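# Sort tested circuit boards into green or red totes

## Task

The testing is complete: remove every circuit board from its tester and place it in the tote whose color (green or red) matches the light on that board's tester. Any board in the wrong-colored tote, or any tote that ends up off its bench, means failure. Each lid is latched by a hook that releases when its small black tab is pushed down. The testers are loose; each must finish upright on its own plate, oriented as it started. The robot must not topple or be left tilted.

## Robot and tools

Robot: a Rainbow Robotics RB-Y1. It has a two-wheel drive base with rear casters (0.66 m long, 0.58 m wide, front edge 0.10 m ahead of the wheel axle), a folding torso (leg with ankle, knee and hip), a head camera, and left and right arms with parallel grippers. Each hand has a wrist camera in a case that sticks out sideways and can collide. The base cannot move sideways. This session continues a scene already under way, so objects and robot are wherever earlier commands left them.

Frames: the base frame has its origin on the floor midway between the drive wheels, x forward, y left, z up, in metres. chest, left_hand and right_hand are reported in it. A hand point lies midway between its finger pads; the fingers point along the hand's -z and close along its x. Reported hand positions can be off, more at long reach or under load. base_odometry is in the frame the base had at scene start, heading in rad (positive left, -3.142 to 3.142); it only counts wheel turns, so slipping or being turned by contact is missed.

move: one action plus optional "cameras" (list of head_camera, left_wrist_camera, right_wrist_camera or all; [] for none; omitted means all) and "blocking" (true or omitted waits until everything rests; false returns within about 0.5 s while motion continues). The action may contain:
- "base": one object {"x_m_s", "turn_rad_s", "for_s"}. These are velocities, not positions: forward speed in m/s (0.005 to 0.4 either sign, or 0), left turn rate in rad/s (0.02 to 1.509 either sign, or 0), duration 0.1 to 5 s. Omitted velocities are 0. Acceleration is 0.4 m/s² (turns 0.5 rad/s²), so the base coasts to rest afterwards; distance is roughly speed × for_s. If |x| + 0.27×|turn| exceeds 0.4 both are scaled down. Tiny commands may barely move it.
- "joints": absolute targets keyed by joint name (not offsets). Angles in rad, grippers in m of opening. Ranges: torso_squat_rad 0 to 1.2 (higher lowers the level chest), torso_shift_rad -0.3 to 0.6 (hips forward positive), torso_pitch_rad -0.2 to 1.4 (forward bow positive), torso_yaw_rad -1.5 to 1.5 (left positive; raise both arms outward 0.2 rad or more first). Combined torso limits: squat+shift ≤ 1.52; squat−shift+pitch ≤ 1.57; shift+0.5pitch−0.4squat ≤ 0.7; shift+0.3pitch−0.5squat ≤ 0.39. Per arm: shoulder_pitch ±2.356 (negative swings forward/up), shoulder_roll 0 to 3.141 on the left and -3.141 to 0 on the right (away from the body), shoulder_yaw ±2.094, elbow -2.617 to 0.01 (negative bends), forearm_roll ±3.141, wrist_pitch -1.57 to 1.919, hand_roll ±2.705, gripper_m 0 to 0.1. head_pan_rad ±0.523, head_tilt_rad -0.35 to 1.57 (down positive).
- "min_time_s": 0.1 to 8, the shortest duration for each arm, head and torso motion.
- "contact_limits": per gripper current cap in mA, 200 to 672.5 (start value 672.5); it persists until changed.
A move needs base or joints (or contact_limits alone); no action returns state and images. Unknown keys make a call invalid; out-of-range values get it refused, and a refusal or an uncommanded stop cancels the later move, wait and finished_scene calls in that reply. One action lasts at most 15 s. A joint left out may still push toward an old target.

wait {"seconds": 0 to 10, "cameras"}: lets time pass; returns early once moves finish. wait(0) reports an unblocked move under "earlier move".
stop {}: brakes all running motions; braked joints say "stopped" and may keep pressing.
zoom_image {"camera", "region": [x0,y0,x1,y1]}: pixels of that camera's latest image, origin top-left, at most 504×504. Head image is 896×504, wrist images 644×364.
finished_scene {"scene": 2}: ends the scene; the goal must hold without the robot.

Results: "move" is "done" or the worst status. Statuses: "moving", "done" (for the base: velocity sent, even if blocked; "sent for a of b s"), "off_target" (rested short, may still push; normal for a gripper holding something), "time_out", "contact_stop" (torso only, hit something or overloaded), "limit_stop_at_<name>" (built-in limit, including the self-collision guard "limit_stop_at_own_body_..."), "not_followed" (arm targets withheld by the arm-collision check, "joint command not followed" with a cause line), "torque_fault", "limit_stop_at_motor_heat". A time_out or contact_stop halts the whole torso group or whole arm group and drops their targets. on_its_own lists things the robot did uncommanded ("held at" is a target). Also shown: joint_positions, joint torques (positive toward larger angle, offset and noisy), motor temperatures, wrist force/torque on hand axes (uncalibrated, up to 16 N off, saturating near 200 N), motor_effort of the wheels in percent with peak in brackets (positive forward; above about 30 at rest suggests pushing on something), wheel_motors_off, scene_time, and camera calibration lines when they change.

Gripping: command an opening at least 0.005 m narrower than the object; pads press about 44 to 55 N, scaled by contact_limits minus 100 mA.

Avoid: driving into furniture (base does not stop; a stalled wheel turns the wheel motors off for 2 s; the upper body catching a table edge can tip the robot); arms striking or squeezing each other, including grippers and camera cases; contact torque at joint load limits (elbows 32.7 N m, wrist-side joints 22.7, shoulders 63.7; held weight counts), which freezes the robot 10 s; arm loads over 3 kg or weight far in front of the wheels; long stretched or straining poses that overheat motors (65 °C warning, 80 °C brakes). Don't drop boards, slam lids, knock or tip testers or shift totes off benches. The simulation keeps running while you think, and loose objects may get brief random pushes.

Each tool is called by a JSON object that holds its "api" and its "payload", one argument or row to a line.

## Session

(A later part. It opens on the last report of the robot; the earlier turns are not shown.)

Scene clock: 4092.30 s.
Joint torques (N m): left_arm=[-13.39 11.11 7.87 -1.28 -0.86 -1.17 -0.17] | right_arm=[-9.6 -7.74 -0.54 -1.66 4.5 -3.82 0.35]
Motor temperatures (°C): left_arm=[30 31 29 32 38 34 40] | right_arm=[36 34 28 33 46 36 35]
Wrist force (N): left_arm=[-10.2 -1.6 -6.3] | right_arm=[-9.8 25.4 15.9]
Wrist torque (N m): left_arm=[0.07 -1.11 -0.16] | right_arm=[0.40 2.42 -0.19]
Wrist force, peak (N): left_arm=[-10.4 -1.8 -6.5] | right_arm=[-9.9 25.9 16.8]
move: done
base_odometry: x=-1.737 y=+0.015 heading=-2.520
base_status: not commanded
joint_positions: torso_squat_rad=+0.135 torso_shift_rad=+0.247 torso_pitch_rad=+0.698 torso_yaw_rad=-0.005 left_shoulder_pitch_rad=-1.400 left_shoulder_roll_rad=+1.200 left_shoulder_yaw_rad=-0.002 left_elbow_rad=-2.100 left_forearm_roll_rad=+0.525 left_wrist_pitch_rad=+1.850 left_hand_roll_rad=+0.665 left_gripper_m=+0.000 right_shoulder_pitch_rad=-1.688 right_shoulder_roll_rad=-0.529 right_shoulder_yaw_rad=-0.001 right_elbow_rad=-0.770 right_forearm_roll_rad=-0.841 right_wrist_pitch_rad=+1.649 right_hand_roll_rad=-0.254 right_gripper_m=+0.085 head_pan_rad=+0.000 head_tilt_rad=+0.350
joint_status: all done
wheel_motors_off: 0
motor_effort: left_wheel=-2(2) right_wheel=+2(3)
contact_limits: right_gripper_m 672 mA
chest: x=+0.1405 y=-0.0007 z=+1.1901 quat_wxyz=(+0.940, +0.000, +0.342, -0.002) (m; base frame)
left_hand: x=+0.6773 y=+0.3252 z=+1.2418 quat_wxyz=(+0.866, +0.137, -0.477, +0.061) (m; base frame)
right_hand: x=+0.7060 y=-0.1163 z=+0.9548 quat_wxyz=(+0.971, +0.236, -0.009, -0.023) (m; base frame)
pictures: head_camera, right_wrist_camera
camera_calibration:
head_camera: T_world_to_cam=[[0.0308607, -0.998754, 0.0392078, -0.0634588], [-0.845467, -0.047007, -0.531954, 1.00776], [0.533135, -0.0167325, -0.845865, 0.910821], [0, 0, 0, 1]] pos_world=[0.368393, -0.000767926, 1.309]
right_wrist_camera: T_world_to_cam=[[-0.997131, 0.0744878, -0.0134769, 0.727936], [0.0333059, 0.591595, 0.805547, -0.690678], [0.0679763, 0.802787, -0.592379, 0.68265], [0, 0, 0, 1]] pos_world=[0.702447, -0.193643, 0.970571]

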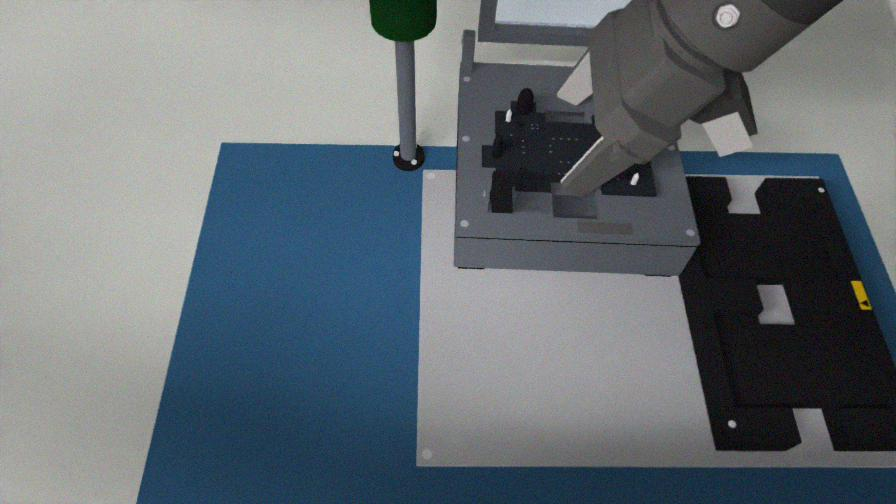

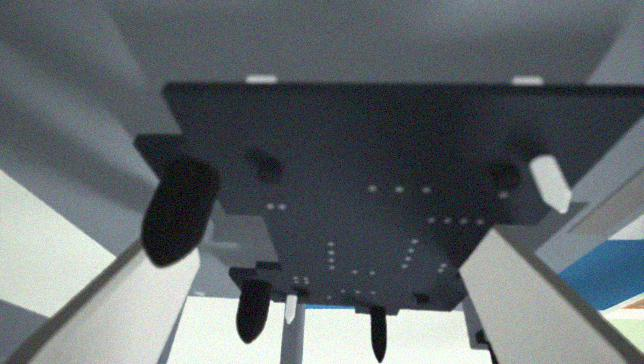

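{"api": "move", "payload": {
  "joints": {"torso_shift_rad":0.248,"torso_pitch_rad":0.7,"right_shoulder_pitch_rad":-1.70,"right_shoulder_roll_rad":-0.525,"right_elbow_rad":-0.789},
  "cameras": []
}}

{"api": "move", "payload": {
  "joints": {"right_shoulder_pitch_rad":-1.684,"right_shoulder_roll_rad":-0.510,"right_elbow_rad":-0.768},
  "min_time_s": 1.5,
  "cameras": ["head_camera","right_wrist_camera"]
}}

{"api": "zoom_image", "payload": {
  "camera": "head_camera",
  "region": [440, 50, 720, 260]
}}

Scene clock: 4102.20 s.
Joint torques (N m): left_arm=[-13.42 11.27 7.91 -1.32 -0.93 -1.21 -0.26] | right_arm=[-25.32 -9.42 -3.62 -8.76 -0.42 -2.51 0.3]
Motor temperatures (°C): left_arm=[30 31 29 32 38 34 40] | right_arm=[36 34 28 33 47 36 35]
Wrist force (N): left_arm=[-10.2 -1.9 -6.5] | right_arm=[-5.0 8.1 -13.5]
Wrist torque (N m): left_arm=[0.11 -1.09 -0.17] | right_arm=[0.08 0.99 0.44]
Wrist force, peak (N): left_arm=[-10.4 -1.9 -6.6] | right_arm=[-10.1 26.1 16.9]
move: done
base_odometry: x=-1.737 y=+0.015 heading=-2.520
base_status: not commanded
joint_positions: torso_squat_rad=+0.135 torso_shift_rad=+0.248 torso_pitch_rad=+0.699 torso_yaw_rad=-0.005 left_shoulder_pitch_rad=-1.400 left_shoulder_roll_rad=+1.200 left_shoulder_yaw_rad=-0.002 left_elbow_rad=-2.100 left_forearm_roll_rad=+0.525 left_wrist_pitch_rad=+1.850 left_hand_roll_rad=+0.665 left_gripper_m=+0.000 right_shoulder_pitch_rad=-1.700 right_shoulder_roll_rad=-0.525 right_shoulder_yaw_rad=+0.000 right_elbow_rad=-0.789 right_forearm_roll_rad=-0.840 right_wrist_pitch_rad=+1.649 right_hand_roll_rad=-0.254 right_gripper_m=+0.085 head_pan_rad=+0.000 head_tilt_rad=+0.350
joint_status: all done
wheel_motors_off: 0
motor_effort: left_wheel=-1(3) right_wheel=+4(9)
contact_limits: right_gripper_m 672 mA
chest: x=+0.1413 y=-0.0007 z=+1.1897 quat_wxyz=(+0.939, +0.000, +0.343, -0.002) (m; base frame)
left_hand: x=+0.6781 y=+0.3251 z=+1.2407 quat_wxyz=(+0.866, +0.137, -0.476, +0.060) (m; base frame)
right_hand: x=+0.7109 y=-0.1096 z=+0.9640 quat_wxyz=(+0.971, +0.238, -0.021, -0.013) (m; base frame)
pictures: none
No camera images: "cameras" was empty.

Scene clock: 4104.00 s.
Joint torques (N m): left_arm=[-13.59 11.15 7.93 -1.28 -0.99 -1.17 -0.17] | right_arm=[-21.68 -6.6 -3.37 -6.76 -0.53 -0.63 0.23]
Motor temperatures (°C): left_arm=[30 31 29 32 38 34 40] | right_arm=[36 34 28 33 47 36 35]
Wrist force (N): left_arm=[-10.0 -1.7 -6.4] | right_arm=[2.5 8.1 -12.9]
Wrist torque (N m): left_arm=[0.09 -1.07 -0.18] | right_arm=[0.08 0.85 0.50]
Wrist force, peak (N): left_arm=[-10.5 -1.7 -6.7] | right_arm=[2.5 8.3 -12.9]
move: done
base_odometry: x=-1.737 y=+0.015 heading=-2.520
base_status: not commanded
joint_positions: torso_squat_rad=+0.135 torso_shift_rad=+0.248 torso_pitch_rad=+0.699 torso_yaw_rad=-0.005 left_shoulder_pitch_rad=-1.400 left_shoulder_roll_rad=+1.200 left_shoulder_yaw_rad=-0.002 left_elbow_rad=-2.100 left_forearm_roll_rad=+0.525 left_wrist_pitch_rad=+1.850 left_hand_roll_rad=+0.665 left_gripper_m=+0.000 right_shoulder_pitch_rad=-1.685 right_shoulder_roll_rad=-0.511 right_shoulder_yaw_rad=+0.000 right_elbow_rad=-0.768 right_forearm_roll_rad=-0.840 right_wrist_pitch_rad=+1.648 right_hand_roll_rad=-0.254 right_gripper_m=+0.085 head_pan_rad=+0.000 head_tilt_rad=+0.350
joint_status: all done
wheel_motors_off: 0
motor_effort: left_wheel=+0(3) right_wheel=+5(6)
contact_limits: right_gripper_m 672 mA
chest: x=+0.1413 y=-0.0007 z=+1.1897 quat_wxyz=(+0.939, +0.000, +0.343, -0.002) (m; base frame)
left_hand: x=+0.6782 y=+0.3251 z=+1.2407 quat_wxyz=(+0.866, +0.137, -0.476, +0.060) (m; base frame)
right_hand: x=+0.7021 y=-0.1068 z=+0.9493 quat_wxyz=(+0.971, +0.239, -0.002, -0.018) (m; base frame)
pictures: head_camera, right_wrist_camera
camera_calibration:
head_camera: T_world_to_cam=[[0.0308483, -0.998759, 0.0391011, -0.0633885], [-0.846243, -0.0469154, -0.530728, 1.00687], [0.531904, -0.016717, -0.84664, 0.911169], [0, 0, 0, 1]] pos_world=[0.369354, -0.000840309, 1.30828]
right_wrist_camera: T_world_to_cam=[[-0.998117, 0.0613113, -0.00199224, 0.711727], [0.0343939, 0.586217, 0.809424, -0.696718], [0.0507947, 0.807831, -0.587221, 0.679811], [0, 0, 0, 1]] pos_world=[0.699818, -0.184382, 0.964557]

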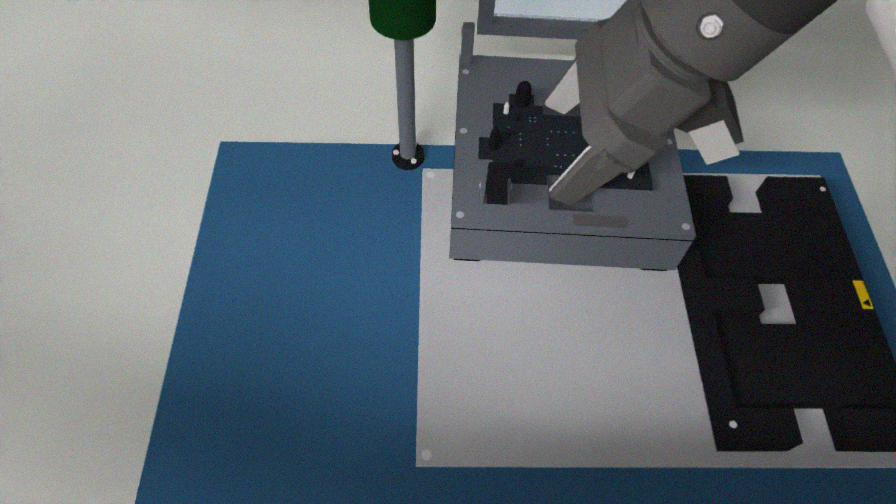

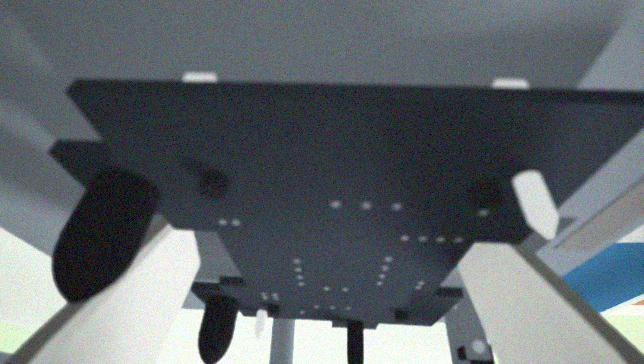

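Scaled by 1.800 from the camera's 896x504 image, which has a finer 1280x720 frame.

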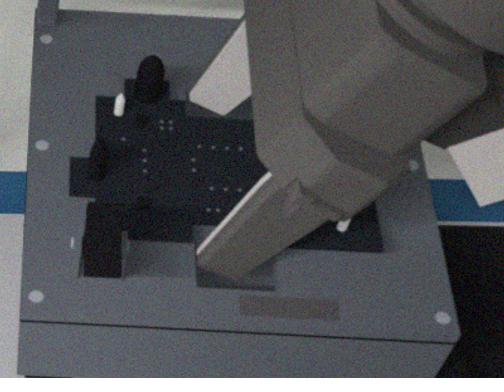

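{"api": "move", "payload": {
  "joints": {"right_gripper_m":0.045},
  "cameras": ["right_wrist_camera"]
}}

Scene clock: 4112.30 s.
Joint torques (N m): left_arm=[-13.6 11.27 7.99 -1.3 -0.91 -1.2 -0.18] | right_arm=[-25.9 -10.21 -3.92 -9.13 0.67 -6.08 0.26]
Motor temperatures (°C): left_arm=[30 31 29 32 38 34 40] | right_arm=[37 34 28 33 46 36 35]
Wrist force (N): left_arm=[-10.1 -1.5 -6.3] | right_arm=[-20.5 10.1 -2.1]
Wrist torque (N m): left_arm=[0.06 -1.08 -0.17] | right_arm=[0.08 1.73 0.36]
Wrist force, peak (N): left_arm=[-10.3 -1.7 -6.7] | right_arm=[-29.8 9.2 -7.3]
move: off_target
base_odometry: x=-1.737 y=+0.015 heading=-2.520
base_status: not commanded
joint_positions: torso_squat_rad=+0.135 torso_shift_rad=+0.247 torso_pitch_rad=+0.699 torso_yaw_rad=-0.005 left_shoulder_pitch_rad=-1.400 left_shoulder_roll_rad=+1.200 left_shoulder_yaw_rad=-0.002 left_elbow_rad=-2.100 left_forearm_roll_rad=+0.525 left_wrist_pitch_rad=+1.850 left_hand_roll_rad=+0.665 left_gripper_m=+0.000 right_shoulder_pitch_rad=-1.684 right_shoulder_roll_rad=-0.510 right_shoulder_yaw_rad=+0.000 right_elbow_rad=-0.768 right_forearm_roll_rad=-0.840 right_wrist_pitch_rad=+1.649 right_hand_roll_rad=-0.254 right_gripper_m=+0.062 head_pan_rad=+0.000 head_tilt_rad=+0.350
joint_status: right_gripper_m off_target (ended at +0.062, target +0.045)
wheel_motors_off: 0
motor_effort: left_wheel=+1(3) right_wheel=+8(9)
contact_limits: right_gripper_m 672 mA
chest: x=+0.1410 y=-0.0007 z=+1.1898 quat_wxyz=(+0.940, +0.000, +0.342, -0.002) (m; base frame)
left_hand: x=+0.6779 y=+0.3251 z=+1.2410 quat_wxyz=(+0.866, +0.137, -0.476, +0.060) (m; base frame)
right_hand: x=+0.7011 y=-0.1066 z=+0.9489 quat_wxyz=(+0.971, +0.239, -0.001, -0.018) (m; base frame)
pictures: right_wrist_camera
camera_calibration:
right_wrist_camera: T_world_to_cam=[[-0.998174, 0.0604062, 0.000732081, 0.707998], [0.0360676, 0.586186, 0.809374, -0.697543], [0.048462, 0.807922, -0.587294, 0.681132], [0, 0, 0, 1]] pos_world=[0.698855, -0.18418, 0.964079]

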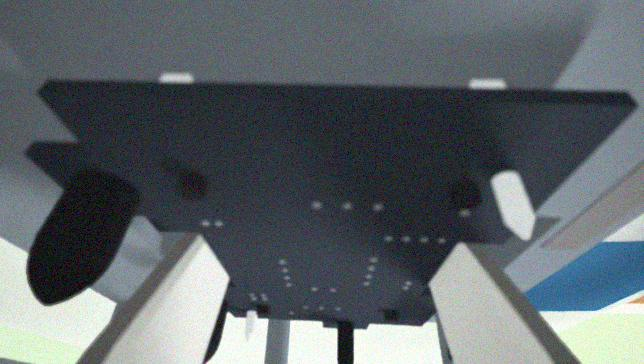

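{"api": "move", "payload": {
  "base": {"x_m_s":-0.04,"for_s":1.75},
  "cameras": ["head_camera"]
}}

Scene clock: 4120.63 s.
Joint torques (N m): left_arm=[-13.44 11.44 8.21 -1.39 -0.84 -1.2 -0.21] | right_arm=[-10.86 4.19 0.43 -0.63 -6.23 15.38 -2.13]
Motor temperatures (°C): left_arm=[30 31 29 32 38 34 40] | right_arm=[37 34 28 33 46 37 35]
Wrist force (N): left_arm=[-10.1 -1.9 -6.4] | right_arm=[72.0 0.7 -20.7]
Wrist torque (N m): left_arm=[0.11 -1.09 -0.17] | right_arm=[0.21 0.99 2.89]
Wrist force, peak (N): left_arm=[-10.3 -2.0 -6.8] | right_arm=[92.0 -3.2 -36.2]
move: done
base_odometry: x=-1.680 y=+0.056 heading=-2.520
base_status: done (sent for 1.77 of 1.77 s)
joint_positions: torso_squat_rad=+0.135 torso_shift_rad=+0.249 torso_pitch_rad=+0.701 torso_yaw_rad=-0.005 left_shoulder_pitch_rad=-1.400 left_shoulder_roll_rad=+1.200 left_shoulder_yaw_rad=-0.002 left_elbow_rad=-2.100 left_forearm_roll_rad=+0.525 left_wrist_pitch_rad=+1.850 left_hand_roll_rad=+0.665 left_gripper_m=+0.000 right_shoulder_pitch_rad=-1.688 right_shoulder_roll_rad=-0.513 right_shoulder_yaw_rad=-0.001 right_elbow_rad=-0.770 right_forearm_roll_rad=-0.839 right_wrist_pitch_rad=+1.644 right_hand_roll_rad=-0.253 right_gripper_m=+0.062 head_pan_rad=+0.000 head_tilt_rad=+0.350
joint_status: not commanded
wheel_motors_off: 0
motor_effort: left_wheel=-12(21) right_wheel=-18(29)
contact_limits: right_gripper_m 672 mA
chest: x=+0.1426 y=-0.0007 z=+1.1892 quat_wxyz=(+0.939, +0.000, +0.343, -0.002) (m; base frame)
left_hand: x=+0.6795 y=+0.3252 z=+1.2392 quat_wxyz=(+0.867, +0.137, -0.475, +0.060) (m; base frame)
right_hand: x=+0.7055 y=-0.1075 z=+0.9500 quat_wxyz=(+0.971, +0.239, -0.006, -0.018) (m; base frame)
pictures: head_camera
camera_calibration:
head_camera: T_world_to_cam=[[0.0311787, -0.998755, 0.0389392, -0.0632557], [-0.84718, -0.0470798, -0.529216, 1.00599], [0.530391, -0.0164883, -0.847593, 0.91138], [0, 0, 0, 1]] pos_world=[0.37084, -0.000787925, 1.30733]

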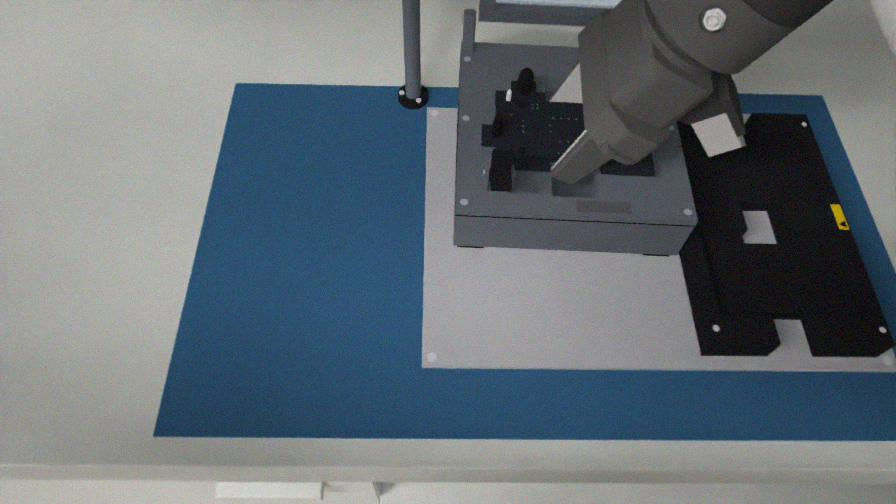

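{"api": "move", "payload": {
  "base": {"x_m_s":-0.04,"for_s":0.9},
  "joints": {"right_shoulder_roll_rad":-0.49,"right_forearm_roll_rad":-0.83},
  "cameras": ["head_camera"]
}}

Scene clock: 4135.90 s.
Joint torques (N m): left_arm=[-13.71 11.2 7.96 -1.47 -0.94 -1.16 -0.21] | right_arm=[-11.44 17.02 0.67 -0.79 -11.94 20.12 -3.59]
Motor temperatures (°C): left_arm=[30 31 29 32 38 34 40] | right_arm=[36 34 28 32 50 47 36]
Wrist force (N): left_arm=[-10.2 -1.9 -6.4] | right_arm=[98.2 -17.0 -26.9]
Wrist torque (N m): left_arm=[0.12 -1.10 -0.17] | right_arm=[-0.27 0.79 4.20]
Wrist force, peak (N): left_arm=[-11.5 -1.9 -7.7] | right_arm=[120.1 -28.5 12.1]
move: torque_fault
TORQUE FAULT: right_wrist_pitch_rad reached its load limit. The robot stopped for 10 seconds, dropped its targets and accepts commands again. The stop added 8.9 s to the call.
base_odometry: x=-1.676 y=+0.059 heading=-2.521
base_status: torque_fault (sent for 0.17 of 0.9 s)
joint_positions: torso_squat_rad=+0.135 torso_shift_rad=+0.250 torso_pitch_rad=+0.702 torso_yaw_rad=-0.005 left_shoulder_pitch_rad=-1.400 left_shoulder_roll_rad=+1.200 left_shoulder_yaw_rad=-0.002 left_elbow_rad=-2.100 left_forearm_roll_rad=+0.525 left_wrist_pitch_rad=+1.850 left_hand_roll_rad=+0.665 left_gripper_m=+0.000 right_shoulder_pitch_rad=-1.692 right_shoulder_roll_rad=-0.506 right_shoulder_yaw_rad=-0.003 right_elbow_rad=-0.772 right_forearm_roll_rad=-0.825 right_wrist_pitch_rad=+1.638 right_hand_roll_rad=-0.252 right_gripper_m=+0.062 head_pan_rad=+0.000 head_tilt_rad=+0.350
joint_status: right_shoulder_roll_rad torque_fault (moved +0.008 of +0.023); right_forearm_roll_rad torque_fault (moved +0.014 of +0.009)
wheel_motors_off: 0
on_its_own: right_wrist_pitch_rad is held at +1.643, not at your +1.648, since a torque_fault
motor_effort: left_wheel=-23(50) right_wheel=-17(35)
contact_limits: right_gripper_m 672 mA
chest: x=+0.1431 y=-0.0009 z=+1.1889 quat_wxyz=(+0.939, +0.000, +0.344, -0.002) (m; base frame)
left_hand: x=+0.6802 y=+0.3249 z=+1.2385 quat_wxyz=(+0.867, +0.137, -0.475, +0.060) (m; base frame)
right_hand: x=+0.7082 y=-0.1048 z=+0.9505 quat_wxyz=(+0.971, +0.237, -0.012, -0.015) (m; base frame)
pictures: head_camera
camera_calibration:
head_camera: T_world_to_cam=[[0.0309335, -0.998771, 0.0387272, -0.0632096], [-0.847654, -0.0467451, -0.528486, 1.00551], [0.529647, -0.0164793, -0.848058, 0.911535], [0, 0, 0, 1]] pos_world=[0.371488, -0.00110777, 1.30688]

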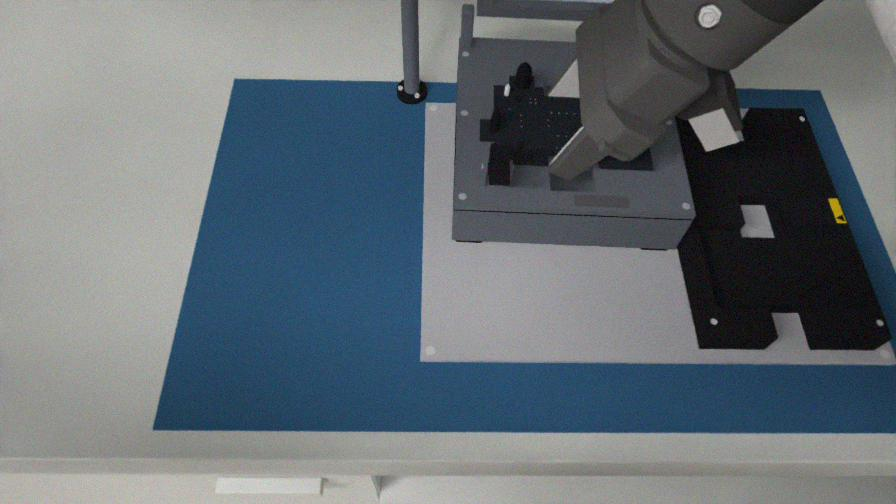

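{"api": "move", "payload": {
  "base": {"x_m_s":0.04,"for_s":0.25},
  "cameras": []
}}

{"api": "move", "payload": {
  "joints": {"torso_squat_rad":0.115},
  "cameras": ["head_camera"]
}}

Scene clock: 4144.90 s.
Joint torques (N m): left_arm=[-13.64 11.04 7.97 -1.45 -0.98 -1.08 -0.21] | right_arm=[-23.98 5.83 -2.72 -6.9 -6.54 3.22 -2]
Motor temperatures (°C): left_arm=[30 31 29 32 38 34 40] | right_arm=[36 34 28 32 51 51 36]
Wrist force (N): left_arm=[-10.2 -1.7 -6.5] | right_arm=[14.2 -10.2 -10.9]
Wrist torque (N m): left_arm=[0.09 -1.08 -0.16] | right_arm=[-0.47 -0.96 2.16]
Wrist force, peak (N): left_arm=[-10.4 -1.9 -6.6] | right_arm=[96.3 -19.1 -34.7]
move: done
base_odometry: x=-1.685 y=+0.053 heading=-2.522
base_status: done (sent for 0.27 of 0.27 s)
joint_positions: torso_squat_rad=+0.135 torso_shift_rad=+0.248 torso_pitch_rad=+0.700 torso_yaw_rad=-0.005 left_shoulder_pitch_rad=-1.400 left_shoulder_roll_rad=+1.200 left_shoulder_yaw_rad=-0.002 left_elbow_rad=-2.100 left_forearm_roll_rad=+0.525 left_wrist_pitch_rad=+1.850 left_hand_roll_rad=+0.665 left_gripper_m=+0.000 right_shoulder_pitch_rad=-1.689 right_shoulder_roll_rad=-0.503 right_shoulder_yaw_rad=-0.002 right_elbow_rad=-0.771 right_forearm_roll_rad=-0.826 right_wrist_pitch_rad=+1.642 right_hand_roll_rad=-0.253 right_gripper_m=+0.062 head_pan_rad=+0.000 head_tilt_rad=+0.350
joint_status: not commanded
wheel_motors_off: 0
on_its_own: right_wrist_pitch_rad is held at +1.643, not at your +1.648, since a torque_fault
motor_effort: left_wheel=-13(17) right_wheel=+6(16)
contact_limits: right_gripper_m 672 mA
chest: x=+0.1418 y=-0.0010 z=+1.1895 quat_wxyz=(+0.939, +0.000, +0.343, -0.002) (m; base frame)
left_hand: x=+0.6788 y=+0.3247 z=+1.2401 quat_wxyz=(+0.867, +0.137, -0.476, +0.060) (m; base frame)
right_hand: x=+0.7046 y=-0.1041 z=+0.9498 quat_wxyz=(+0.971, +0.237, -0.008, -0.015) (m; base frame)
pictures: none
No camera images: "cameras" was empty.

Scene clock: 4145.23 s.
Joint torques (N m): left_arm=[-13.64 11.2 8.07 -1.28 -0.93 -1.16 -0.18] | right_arm=[-23.77 5.25 -2.55 -6.97 -6.54 3.3 -2.1]
Motor temperatures (°C): left_arm=[30 31 29 32 38 34 40] | right_arm=[36 34 28 32 51 51 36]
Wrist force (N): left_arm=[-10.1 -1.6 -6.3] | right_arm=[15.8 -11.0 -12.5]
Wrist torque (N m): left_arm=[0.08 -1.09 -0.17] | right_arm=[-0.44 -0.97 2.14]
Wrist force, peak (N): left_arm=[-10.3 -1.6 -6.4] | right_arm=[16.7 -10.8 -13.9]
move: done
base_odometry: x=-1.685 y=+0.053 heading=-2.522
base_status: not commanded
joint_positions: torso_squat_rad=+0.134 torso_shift_rad=+0.248 torso_pitch_rad=+0.700 torso_yaw_rad=-0.005 left_shoulder_pitch_rad=-1.400 left_shoulder_roll_rad=+1.200 left_shoulder_yaw_rad=-0.002 left_elbow_rad=-2.100 left_forearm_roll_rad=+0.525 left_wrist_pitch_rad=+1.850 left_hand_roll_rad=+0.665 left_gripper_m=+0.000 right_shoulder_pitch_rad=-1.689 right_shoulder_roll_rad=-0.503 right_shoulder_yaw_rad=-0.002 right_elbow_rad=-0.771 right_forearm_roll_rad=-0.826 right_wrist_pitch_rad=+1.642 right_hand_roll_rad=-0.253 right_gripper_m=+0.062 head_pan_rad=+0.000 head_tilt_rad=+0.350
joint_status: all done
wheel_motors_off: 0
on_its_own: right_wrist_pitch_rad is held at +1.643, not at your +1.648, since a torque_fault
motor_effort: left_wheel=-12(13) right_wheel=+6(6)
contact_limits: right_gripper_m 672 mA
chest: x=+0.1418 y=-0.0010 z=+1.1896 quat_wxyz=(+0.939, +0.000, +0.343, -0.002) (m; base frame)
left_hand: x=+0.6788 y=+0.3247 z=+1.2402 quat_wxyz=(+0.867, +0.137, -0.476, +0.060) (m; base frame)
right_hand: x=+0.7046 y=-0.1041 z=+0.9499 quat_wxyz=(+0.971, +0.237, -0.008, -0.015) (m; base frame)
pictures: head_camera
camera_calibration:
head_camera: T_world_to_cam=[[0.030565, -0.998777, 0.0388612, -0.0633302], [-0.846646, -0.0465356, -0.530118, 1.00648], [0.531278, -0.0166986, -0.847033, 0.911361], [0, 0, 0, 1]] pos_world=[0.369884, -0.001197, 1.30797]

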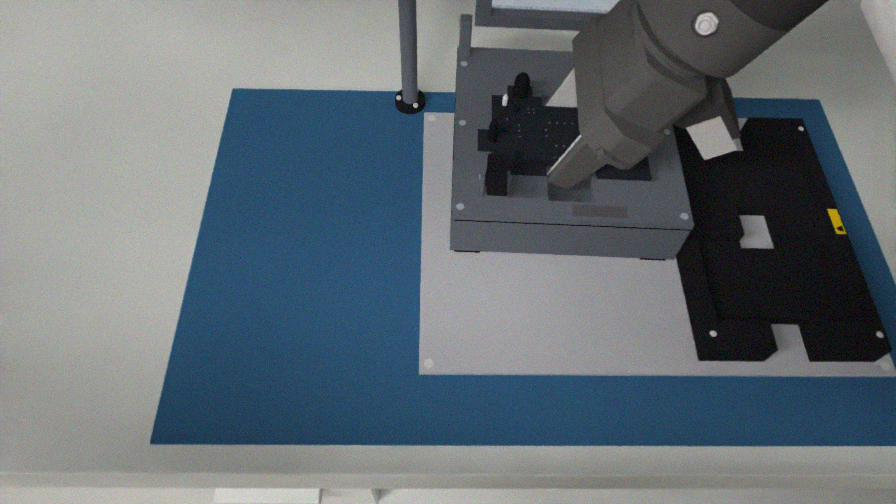

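{"api": "move", "payload": {
  "joints": {"right_shoulder_roll_rad":-0.465,"right_forearm_roll_rad":-0.82,"right_wrist_pitch_rad":1.643},
  "min_time_s": 2,
  "cameras": ["head_camera"]
}}

Scene clock: 4156.70 s.
Joint torques (N m): left_arm=[-13.62 11.25 7.72 -1.35 -0.93 -1.15 -0.16] | right_arm=[-15.34 46.29 1.63 -3.01 -17.13 9.05 -1.63]
Motor temperatures (°C): left_arm=[30 31 29 32 38 34 40] | right_arm=[37 34 28 32 51 46 36]
Wrist force (N): left_arm=[-10.1 -1.6 -6.4] | right_arm=[50.9 -44.2 34.5]
Wrist torque (N m): left_arm=[0.08 -1.08 -0.15] | right_arm=[-1.45 -0.97 1.73]
Wrist force, peak (N): left_arm=[-10.6 -1.6 -6.4] | right_arm=[50.8 -56.1 43.1]
move: done
base_odometry: x=-1.685 y=+0.053 heading=-2.523
base_status: not commanded
joint_positions: torso_squat_rad=+0.134 torso_shift_rad=+0.248 torso_pitch_rad=+0.699 torso_yaw_rad=-0.006 left_shoulder_pitch_rad=-1.400 left_shoulder_roll_rad=+1.200 left_shoulder_yaw_rad=-0.002 left_elbow_rad=-2.100 left_forearm_roll_rad=+0.525 left_wrist_pitch_rad=+1.850 left_hand_roll_rad=+0.665 left_gripper_m=+0.000 right_shoulder_pitch_rad=-1.692 right_shoulder_roll_rad=-0.479 right_shoulder_yaw_rad=-0.003 right_elbow_rad=-0.772 right_forearm_roll_rad=-0.816 right_wrist_pitch_rad=+1.641 right_hand_roll_rad=-0.253 right_gripper_m=+0.062 head_pan_rad=+0.000 head_tilt_rad=+0.350
joint_status: all done
wheel_motors_off: 0
motor_effort: left_wheel=-45(46) right_wheel=+23(25)
contact_limits: right_gripper_m 672 mA
chest: x=+0.1415 y=-0.0016 z=+1.1897 quat_wxyz=(+0.939, +0.000, +0.343, -0.003) (m; base frame)
left_hand: x=+0.6789 y=+0.3233 z=+1.2409 quat_wxyz=(+0.866, +0.137, -0.476, +0.060) (m; base frame)
right_hand: x=+0.7012 y=-0.0935 z=+0.9483 quat_wxyz=(+0.971, +0.239, -0.005, -0.008) (m; base frame)
pictures: head_camera
camera_calibration:
head_camera: T_world_to_cam=[[0.0292238, -0.99883, 0.0385397, -0.0634173], [-0.846264, -0.0452424, -0.53084, 1.00714], [0.531962, -0.0171017, -0.846596, 0.911009], [0, 0, 0, 1]] pos_world=[0.369538, -0.00219793, 1.30833]

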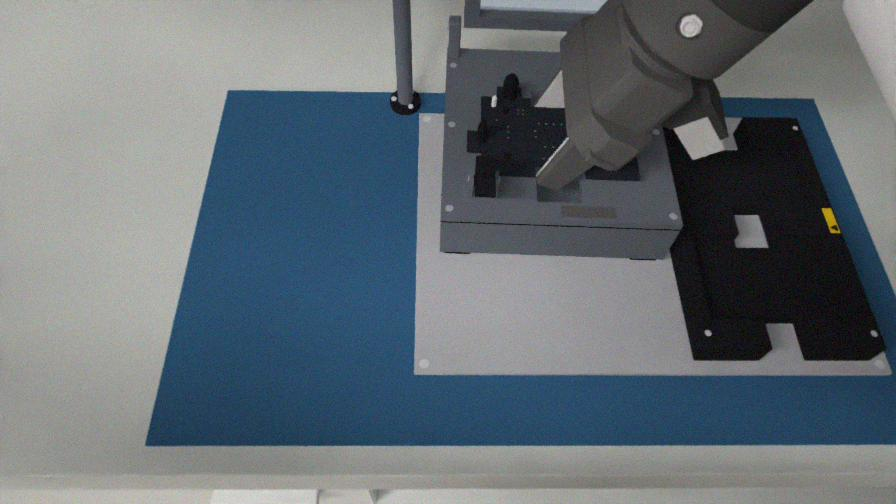

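{"api": "move", "payload": {
  "joints": {"torso_shift_rad":0.235,"torso_squat_rad":0.112},
  "cameras": ["head_camera"]
}}

Scene clock: 4177.87 s.
Joint torques (N m): left_arm=[-13.89 11.23 7.9 -1.45 -0.85 -1.19 -0.16] | right_arm=[-17.51 24.2 -0.48 -4.22 -13.11 11.86 -2.75]
Motor temperatures (°C): left_arm=[30 31 29 32 38 34 40] | right_arm=[37 36 28 32 58 45 36]
Wrist force (N): left_arm=[-10.1 -1.8 -6.6] | right_arm=[67.3 -29.2 -7.3]
Wrist torque (N m): left_arm=[0.10 -1.06 -0.14] | right_arm=[-0.66 1.28 3.46]
Wrist force, peak (N): left_arm=[-10.3 -2.0 -7.2] | right_arm=[114.7 -54.1 -0.1]
move: done
TORQUE FAULT: right_wrist_pitch_rad reached its load limit. The robot stopped for 10 seconds, dropped its targets and accepts commands again. The stop added 9.1 s to the call.
base_odometry: x=-1.685 y=+0.053 heading=-2.522
base_status: not commanded
joint_positions: torso_squat_rad=+0.114 torso_shift_rad=+0.240 torso_pitch_rad=+0.704 torso_yaw_rad=-0.007 left_shoulder_pitch_rad=-1.400 left_shoulder_roll_rad=+1.200 left_shoulder_yaw_rad=-0.002 left_elbow_rad=-2.100 left_forearm_roll_rad=+0.525 left_wrist_pitch_rad=+1.850 left_hand_roll_rad=+0.665 left_gripper_m=+0.000 right_shoulder_pitch_rad=-1.694 right_shoulder_roll_rad=-0.487 right_shoulder_yaw_rad=-0.004 right_elbow_rad=-0.773 right_forearm_roll_rad=-0.812 right_wrist_pitch_rad=+1.635 right_hand_roll_rad=-0.252 right_gripper_m=+0.062 head_pan_rad=+0.000 head_tilt_rad=+0.350
joint_status: all done
wheel_motors_off: 0
on_its_own: right_shoulder_roll_rad is held at -0.479, not at your -0.465, since a torque_fault
motor_effort: left_wheel=-29(48) right_wheel=+2(25)
contact_limits: right_gripper_m 672 mA
chest: x=+0.1373 y=-0.0012 z=+1.1920 quat_wxyz=(+0.939, +0.000, +0.345, -0.003) (m; base frame)
left_hand: x=+0.6750 y=+0.3237 z=+1.2403 quat_wxyz=(+0.868, +0.137, -0.474, +0.059) (m; base frame)
right_hand: x=+0.6998 y=-0.0981 z=+0.9503 quat_wxyz=(+0.972, +0.236, -0.010, -0.011) (m; base frame)
pictures: head_camera
camera_calibration:
head_camera: T_world_to_cam=[[0.0293096, -0.998791, 0.0394686, -0.0640797], [-0.8487, -0.0457261, -0.526893, 1.00043], [0.528061, -0.018054, -0.849015, 0.918546], [0, 0, 0, 1]] pos_world=[0.365891, -0.00167325, 1.30951]

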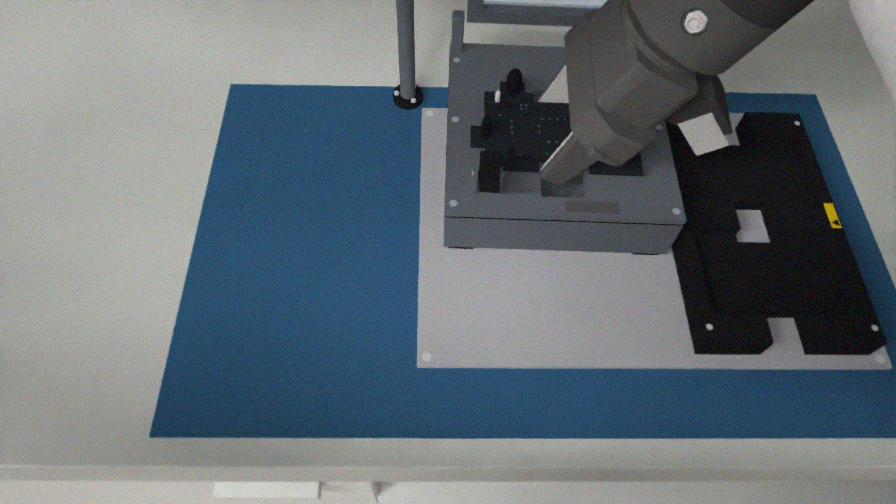

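{"api": "move", "payload": {
  "base": {"x_m_s":0.04,"for_s":0.3},
  "cameras": []
}}

{"api": "move", "payload": {
  "joints": {"right_shoulder_pitch_rad":-1.725,"right_shoulder_roll_rad":-0.509,"right_elbow_rad":-0.813,"right_forearm_roll_rad":-0.84,"right_wrist_pitch_rad":1.70},
  "min_time_s": 3,
  "cameras": ["head_camera","right_wrist_camera"]
}}

Scene clock: 4184.33 s.
Joint torques (N m): left_arm=[-13.38 10.93 7.81 -1.43 -0.94 -1.16 -0.13] | right_arm=[-27.02 1.09 -2.68 -9.37 -4.43 -1.08 -0.11]
Motor temperatures (°C): left_arm=[30 31 29 32 38 34 40] | right_arm=[37 36 28 32 57 45 36]
Wrist force (N): left_arm=[-10.0 -1.7 -6.9] | right_arm=[-2.4 -5.1 -5.9]
Wrist torque (N m): left_arm=[0.08 -1.04 -0.15] | right_arm=[-0.40 -0.14 0.29]
Wrist force, peak (N): left_arm=[-10.2 -2.0 -6.6] | right_arm=[67.3 -29.3 -7.8]
move: done
base_odometry: x=-1.694 y=+0.046 heading=-2.522
base_status: done (sent for 0.3 of 0.3 s)
joint_positions: torso_squat_rad=+0.114 torso_shift_rad=+0.239 torso_pitch_rad=+0.703 torso_yaw_rad=-0.007 left_shoulder_pitch_rad=-1.400 left_shoulder_roll_rad=+1.200 left_shoulder_yaw_rad=-0.002 left_elbow_rad=-2.100 left_forearm_roll_rad=+0.525 left_wrist_pitch_rad=+1.850 left_hand_roll_rad=+0.665 left_gripper_m=+0.000 right_shoulder_pitch_rad=-1.691 right_shoulder_roll_rad=-0.481 right_shoulder_yaw_rad=-0.003 right_elbow_rad=-0.772 right_forearm_roll_rad=-0.814 right_wrist_pitch_rad=+1.639 right_hand_roll_rad=-0.253 right_gripper_m=+0.062 head_pan_rad=+0.000 head_tilt_rad=+0.350
joint_status: not commanded
wheel_motors_off: 0
on_its_own: right_shoulder_roll_rad is held at -0.479, not at your -0.465, since a torque_fault
motor_effort: left_wheel=-10(23) right_wheel=+11(31)
contact_limits: right_gripper_m 672 mA
chest: x=+0.1363 y=-0.0010 z=+1.1924 quat_wxyz=(+0.939, -0.001, +0.344, -0.003) (m; base frame)
left_hand: x=+0.6738 y=+0.3241 z=+1.2415 quat_wxyz=(+0.867, +0.137, -0.475, +0.060) (m; base frame)
right_hand: x=+0.6963 y=-0.0949 z=+0.9495 quat_wxyz=(+0.971, +0.237, -0.005, -0.009) (m; base frame)
pictures: none
No camera images: "cameras" was empty.

Scene clock: 4187.63 s.
Joint torques (N m): left_arm=[-13.41 11.14 7.78 -1.48 -0.91 -1.15 -0.18] | right_arm=[-40.03 -13.32 -6.37 -15.7 -4.1 -1.77 0.14]
Motor temperatures (°C): left_arm=[30 31 29 32 38 34 40] | right_arm=[37 36 28 33 56 44 36]
Wrist force (N): left_arm=[-10.0 -1.7 -6.2] | right_arm=[1.7 -5.2 -39.3]
Wrist torque (N m): left_arm=[0.08 -1.05 -0.16] | right_arm=[-0.03 1.56 0.15]
Wrist force, peak (N): left_arm=[-10.2 -1.9 -6.6] | right_arm=[2.1 -5.3 -39.8]
move: done
base_odometry: x=-1.694 y=+0.046 heading=-2.522
base_status: not commanded
joint_positions: torso_squat_rad=+0.114 torso_shift_rad=+0.239 torso_pitch_rad=+0.704 torso_yaw_rad=-0.006 left_shoulder_pitch_rad=-1.400 left_shoulder_roll_rad=+1.200 left_shoulder_yaw_rad=-0.002 left_elbow_rad=-2.100 left_forearm_roll_rad=+0.525 left_wrist_pitch_rad=+1.850 left_hand_roll_rad=+0.665 left_gripper_m=+0.000 right_shoulder_pitch_rad=-1.721 right_shoulder_roll_rad=-0.508 right_shoulder_yaw_rad=-0.002 right_elbow_rad=-0.811 right_forearm_roll_rad=-0.839 right_wrist_pitch_rad=+1.700 right_hand_roll_rad=-0.253 right_gripper_m=+0.062 head_pan_rad=+0.000 head_tilt_rad=+0.350
joint_status: all done
wheel_motors_off: 0
motor_effort: left_wheel=-9(11) right_wheel=+12(13)
contact_limits: right_gripper_m 672 mA
chest: x=+0.1370 y=-0.0008 z=+1.1920 quat_wxyz=(+0.939, -0.001, +0.345, -0.003) (m; base frame)
left_hand: x=+0.6744 y=+0.3244 z=+1.2404 quat_wxyz=(+0.868, +0.137, -0.474, +0.060) (m; base frame)
right_hand: x=+0.6985 y=-0.0974 z=+0.9769 quat_wxyz=(+0.971, +0.239, -0.009, +0.009) (m; base frame)
pictures: head_camera, right_wrist_camera
camera_calibration:
head_camera: T_world_to_cam=[[0.0298892, -0.998765, 0.0396786, -0.0640318], [-0.848632, -0.0463308, -0.52695, 1.00025], [0.528138, -0.0179224, -0.848969, 0.918752], [0, 0, 0, 1]] pos_world=[0.365532, -0.00114407, 1.30962]
right_wrist_camera: T_world_to_cam=[[-0.999562, 0.0127109, -0.0267375, 0.728006], [-0.0142003, 0.586615, 0.809741, -0.690747], [0.0259771, 0.809766, -0.586178, 0.705007], [0, 0, 0, 1]] pos_world=[0.699564, -0.174941, 0.992051]

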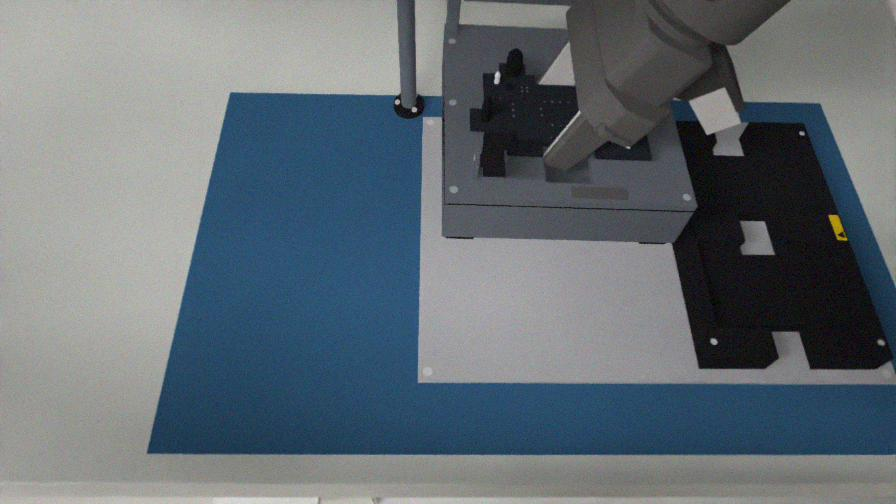

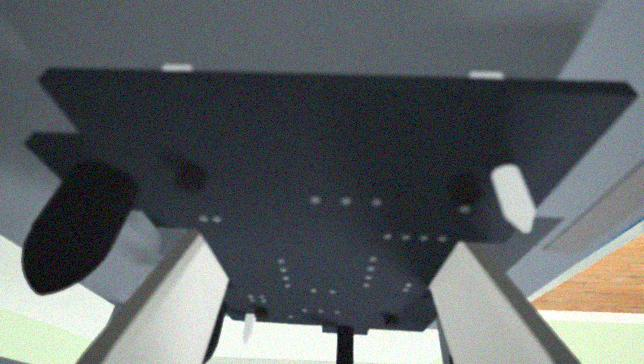

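{"api": "move", "payload": {
  "base": {"x_m_s":-0.04,"for_s":1.1},
  "cameras": ["head_camera"]
}}

Scene clock: 4199.10 s.
Joint torques (N m): left_arm=[-13.59 11.07 7.82 -1.38 -0.92 -1.12 -0.15] | right_arm=[-38.8 -12.81 -7.05 -15.1 -3.88 -1.98 0.17]
Motor temperatures (°C): left_arm=[30 31 29 32 38 34 40] | right_arm=[38 36 28 33 53 41 36]
Wrist force (N): left_arm=[-9.9 -1.8 -6.6] | right_arm=[1.9 -5.4 -39.5]
Wrist torque (N m): left_arm=[0.10 -1.06 -0.14] | right_arm=[-0.04 1.52 0.15]
Wrist force, peak (N): left_arm=[-10.3 -1.9 -6.7] | right_arm=[1.1 -7.3 -42.0]
move: done
base_odometry: x=-1.659 y=+0.071 heading=-2.522
base_status: done (sent for 1.1 of 1.1 s)
joint_positions: torso_squat_rad=+0.114 torso_shift_rad=+0.239 torso_pitch_rad=+0.704 torso_yaw_rad=-0.006 left_shoulder_pitch_rad=-1.400 left_shoulder_roll_rad=+1.200 left_shoulder_yaw_rad=-0.002 left_elbow_rad=-2.100 left_forearm_roll_rad=+0.525 left_wrist_pitch_rad=+1.850 left_hand_roll_rad=+0.665 left_gripper_m=+0.000 right_shoulder_pitch_rad=-1.722 right_shoulder_roll_rad=-0.508 right_shoulder_yaw_rad=-0.002 right_elbow_rad=-0.811 right_forearm_roll_rad=-0.839 right_wrist_pitch_rad=+1.700 right_hand_roll_rad=-0.253 right_gripper_m=+0.062 head_pan_rad=+0.000 head_tilt_rad=+0.350
joint_status: not commanded
wheel_motors_off: 0
motor_effort: left_wheel=+2(24) right_wheel=+1(16)
contact_limits: right_gripper_m 672 mA
chest: x=+0.1371 y=-0.0008 z=+1.1920 quat_wxyz=(+0.939, -0.001, +0.345, -0.003) (m; base frame)
left_hand: x=+0.6746 y=+0.3245 z=+1.2402 quat_wxyz=(+0.868, +0.137, -0.474, +0.060) (m; base frame)
right_hand: x=+0.6987 y=-0.0973 z=+0.9769 quat_wxyz=(+0.971, +0.239, -0.009, +0.009) (m; base frame)
pictures: head_camera
camera_calibration:
head_camera: T_world_to_cam=[[0.0299222, -0.998763, 0.0397046, -0.0640373], [-0.848745, -0.0463687, -0.526766, 1.00011], [0.527956, -0.017937, -0.849082, 0.918806], [0, 0, 0, 1]] pos_world=[0.365668, -0.00110354, 1.30951]

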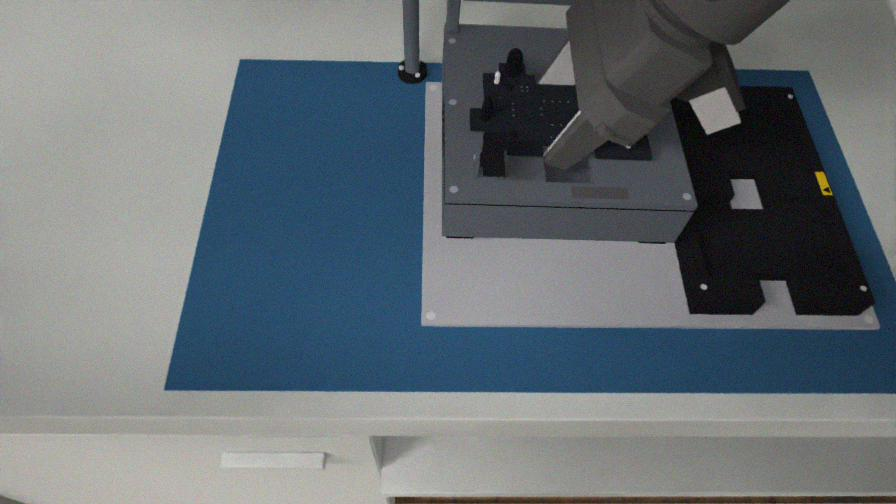

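{"api": "move", "payload": {
  "joints": {"torso_yaw_rad":0.0},
  "cameras": []
}}

{"api": "move", "payload": {
  "joints": {"right_shoulder_pitch_rad":-1.695,"right_shoulder_roll_rad":-0.488,"right_elbow_rad":-0.778,"right_forearm_roll_rad":-0.82,"right_wrist_pitch_rad":1.652},
  "min_time_s": 3,
  "cameras": ["head_camera","right_wrist_camera"]
}}

Scene clock: 4205.77 s.
Joint torques (N m): left_arm=[-13.51 11.26 7.9 -1.41 -0.94 -1.11 -0.21] | right_arm=[-38.74 -12.12 -7.11 -15.21 -3.73 -1.93 0.21]
Motor temperatures (°C): left_arm=[30 31 29 32 38 34 40] | right_arm=[39 35 28 34 52 40 36]
Wrist force (N): left_arm=[-9.8 -1.8 -6.4] | right_arm=[1.3 -4.8 -39.1]
Wrist torque (N m): left_arm=[0.11 -1.03 -0.14] | right_arm=[-0.04 1.49 0.17]
Wrist force, peak (N): left_arm=[-10.2 -1.9 -6.7] | right_arm=[1.6 -1.2 -41.1]
move: done
base_odometry: x=-1.659 y=+0.071 heading=-2.522
base_status: not commanded
joint_positions: torso_squat_rad=+0.114 torso_shift_rad=+0.239 torso_pitch_rad=+0.704 torso_yaw_rad=+0.000 left_shoulder_pitch_rad=-1.400 left_shoulder_roll_rad=+1.200 left_shoulder_yaw_rad=-0.002 left_elbow_rad=-2.100 left_forearm_roll_rad=+0.525 left_wrist_pitch_rad=+1.850 left_hand_roll_rad=+0.665 left_gripper_m=+0.000 right_shoulder_pitch_rad=-1.722 right_shoulder_roll_rad=-0.508 right_shoulder_yaw_rad=-0.002 right_elbow_rad=-0.811 right_forearm_roll_rad=-0.839 right_wrist_pitch_rad=+1.700 right_hand_roll_rad=-0.253 right_gripper_m=+0.062 head_pan_rad=+0.000 head_tilt_rad=+0.350
joint_status: all done
wheel_motors_off: 0
motor_effort: left_wheel=+1(2) right_wheel=+1(2)
contact_limits: right_gripper_m 672 mA
chest: x=+0.1371 y=-0.0008 z=+1.1920 quat_wxyz=(+0.939, +0.001, +0.345, +0.000) (m; base frame)
left_hand: x=+0.6729 y=+0.3270 z=+1.2416 quat_wxyz=(+0.867, +0.140, -0.474, +0.061) (m; base frame)
right_hand: x=+0.6992 y=-0.0937 z=+0.9765 quat_wxyz=(+0.970, +0.241, -0.008, +0.011) (m; base frame)
pictures: none
No camera images: "cameras" was empty.

Scene clock: 4209.07 s.
Joint torques (N m): left_arm=[-13.38 11.1 7.94 -1.33 -0.91 -1.12 -0.11] | right_arm=[-24.8 -6.33 -5.85 -7.67 -1.16 -2.83 -1.23]
Motor temperatures (°C): left_arm=[30 31 29 32 38 34 40] | right_arm=[39 35 28 34 51 39 36]
Wrist force (N): left_arm=[-9.9 -2.0 -6.5] | right_arm=[-8.1 3.2 -13.2]
Wrist torque (N m): left_arm=[0.14 -1.04 -0.17] | right_arm=[-0.13 0.28 1.98]
Wrist force, peak (N): left_arm=[-10.2 -2.0 -6.5] | right_arm=[1.8 -5.2 -39.6]
move: done
base_odometry: x=-1.659 y=+0.071 heading=-2.522
base_status: not commanded
joint_positions: torso_squat_rad=+0.114 torso_shift_rad=+0.239 torso_pitch_rad=+0.703 torso_yaw_rad=+0.000 left_shoulder_pitch_rad=-1.400 left_shoulder_roll_rad=+1.200 left_shoulder_yaw_rad=-0.002 left_elbow_rad=-2.100 left_forearm_roll_rad=+0.525 left_wrist_pitch_rad=+1.850 left_hand_roll_rad=+0.665 left_gripper_m=+0.000 right_shoulder_pitch_rad=-1.695 right_shoulder_roll_rad=-0.489 right_shoulder_yaw_rad=-0.002 right_elbow_rad=-0.778 right_forearm_roll_rad=-0.820 right_wrist_pitch_rad=+1.653 right_hand_roll_rad=-0.253 right_gripper_m=+0.062 head_pan_rad=+0.000 head_tilt_rad=+0.350
joint_status: all done
wheel_motors_off: 0
motor_effort: left_wheel=+1(3) right_wheel=+0(3)
contact_limits: right_gripper_m 672 mA
chest: x=+0.1363 y=-0.0008 z=+1.1924 quat_wxyz=(+0.939, +0.000, +0.344, +0.000) (m; base frame)
left_hand: x=+0.6721 y=+0.3269 z=+1.2428 quat_wxyz=(+0.867, +0.140, -0.475, +0.061) (m; base frame)
right_hand: x=+0.6964 y=-0.0929 z=+0.9533 quat_wxyz=(+0.971, +0.239, -0.004, -0.004) (m; base frame)
pictures: head_camera, right_wrist_camera
camera_calibration:
head_camera: T_world_to_cam=[[0.0347751, -0.998758, 0.0356872, -0.0598555], [-0.847703, -0.0483911, -0.528259, 1.00127], [0.529329, -0.0118819, -0.848333, 0.918504], [0, 0, 0, 1]] pos_world=[0.364669, -0.00041496, 1.31026]
right_wrist_camera: T_world_to_cam=[[-0.999309, 0.0356689, -0.0104371, 0.711661], [0.012525, 0.587635, 0.809029, -0.692172], [0.0349904, 0.80834, -0.587676, 0.682601], [0, 0, 0, 1]] pos_world=[0.695954, -0.170414, 0.968563]

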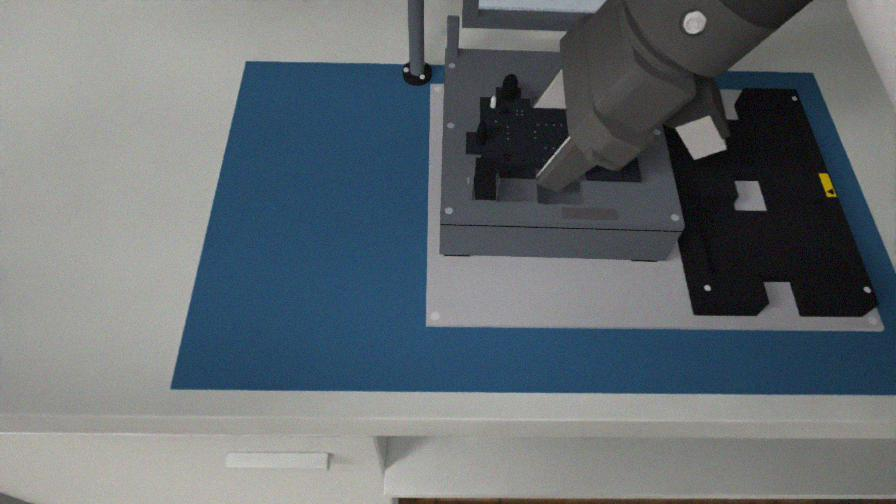

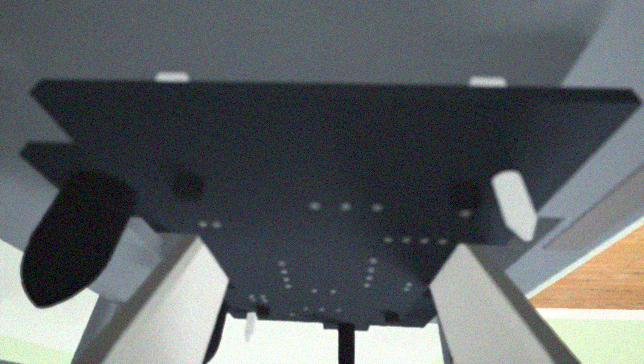

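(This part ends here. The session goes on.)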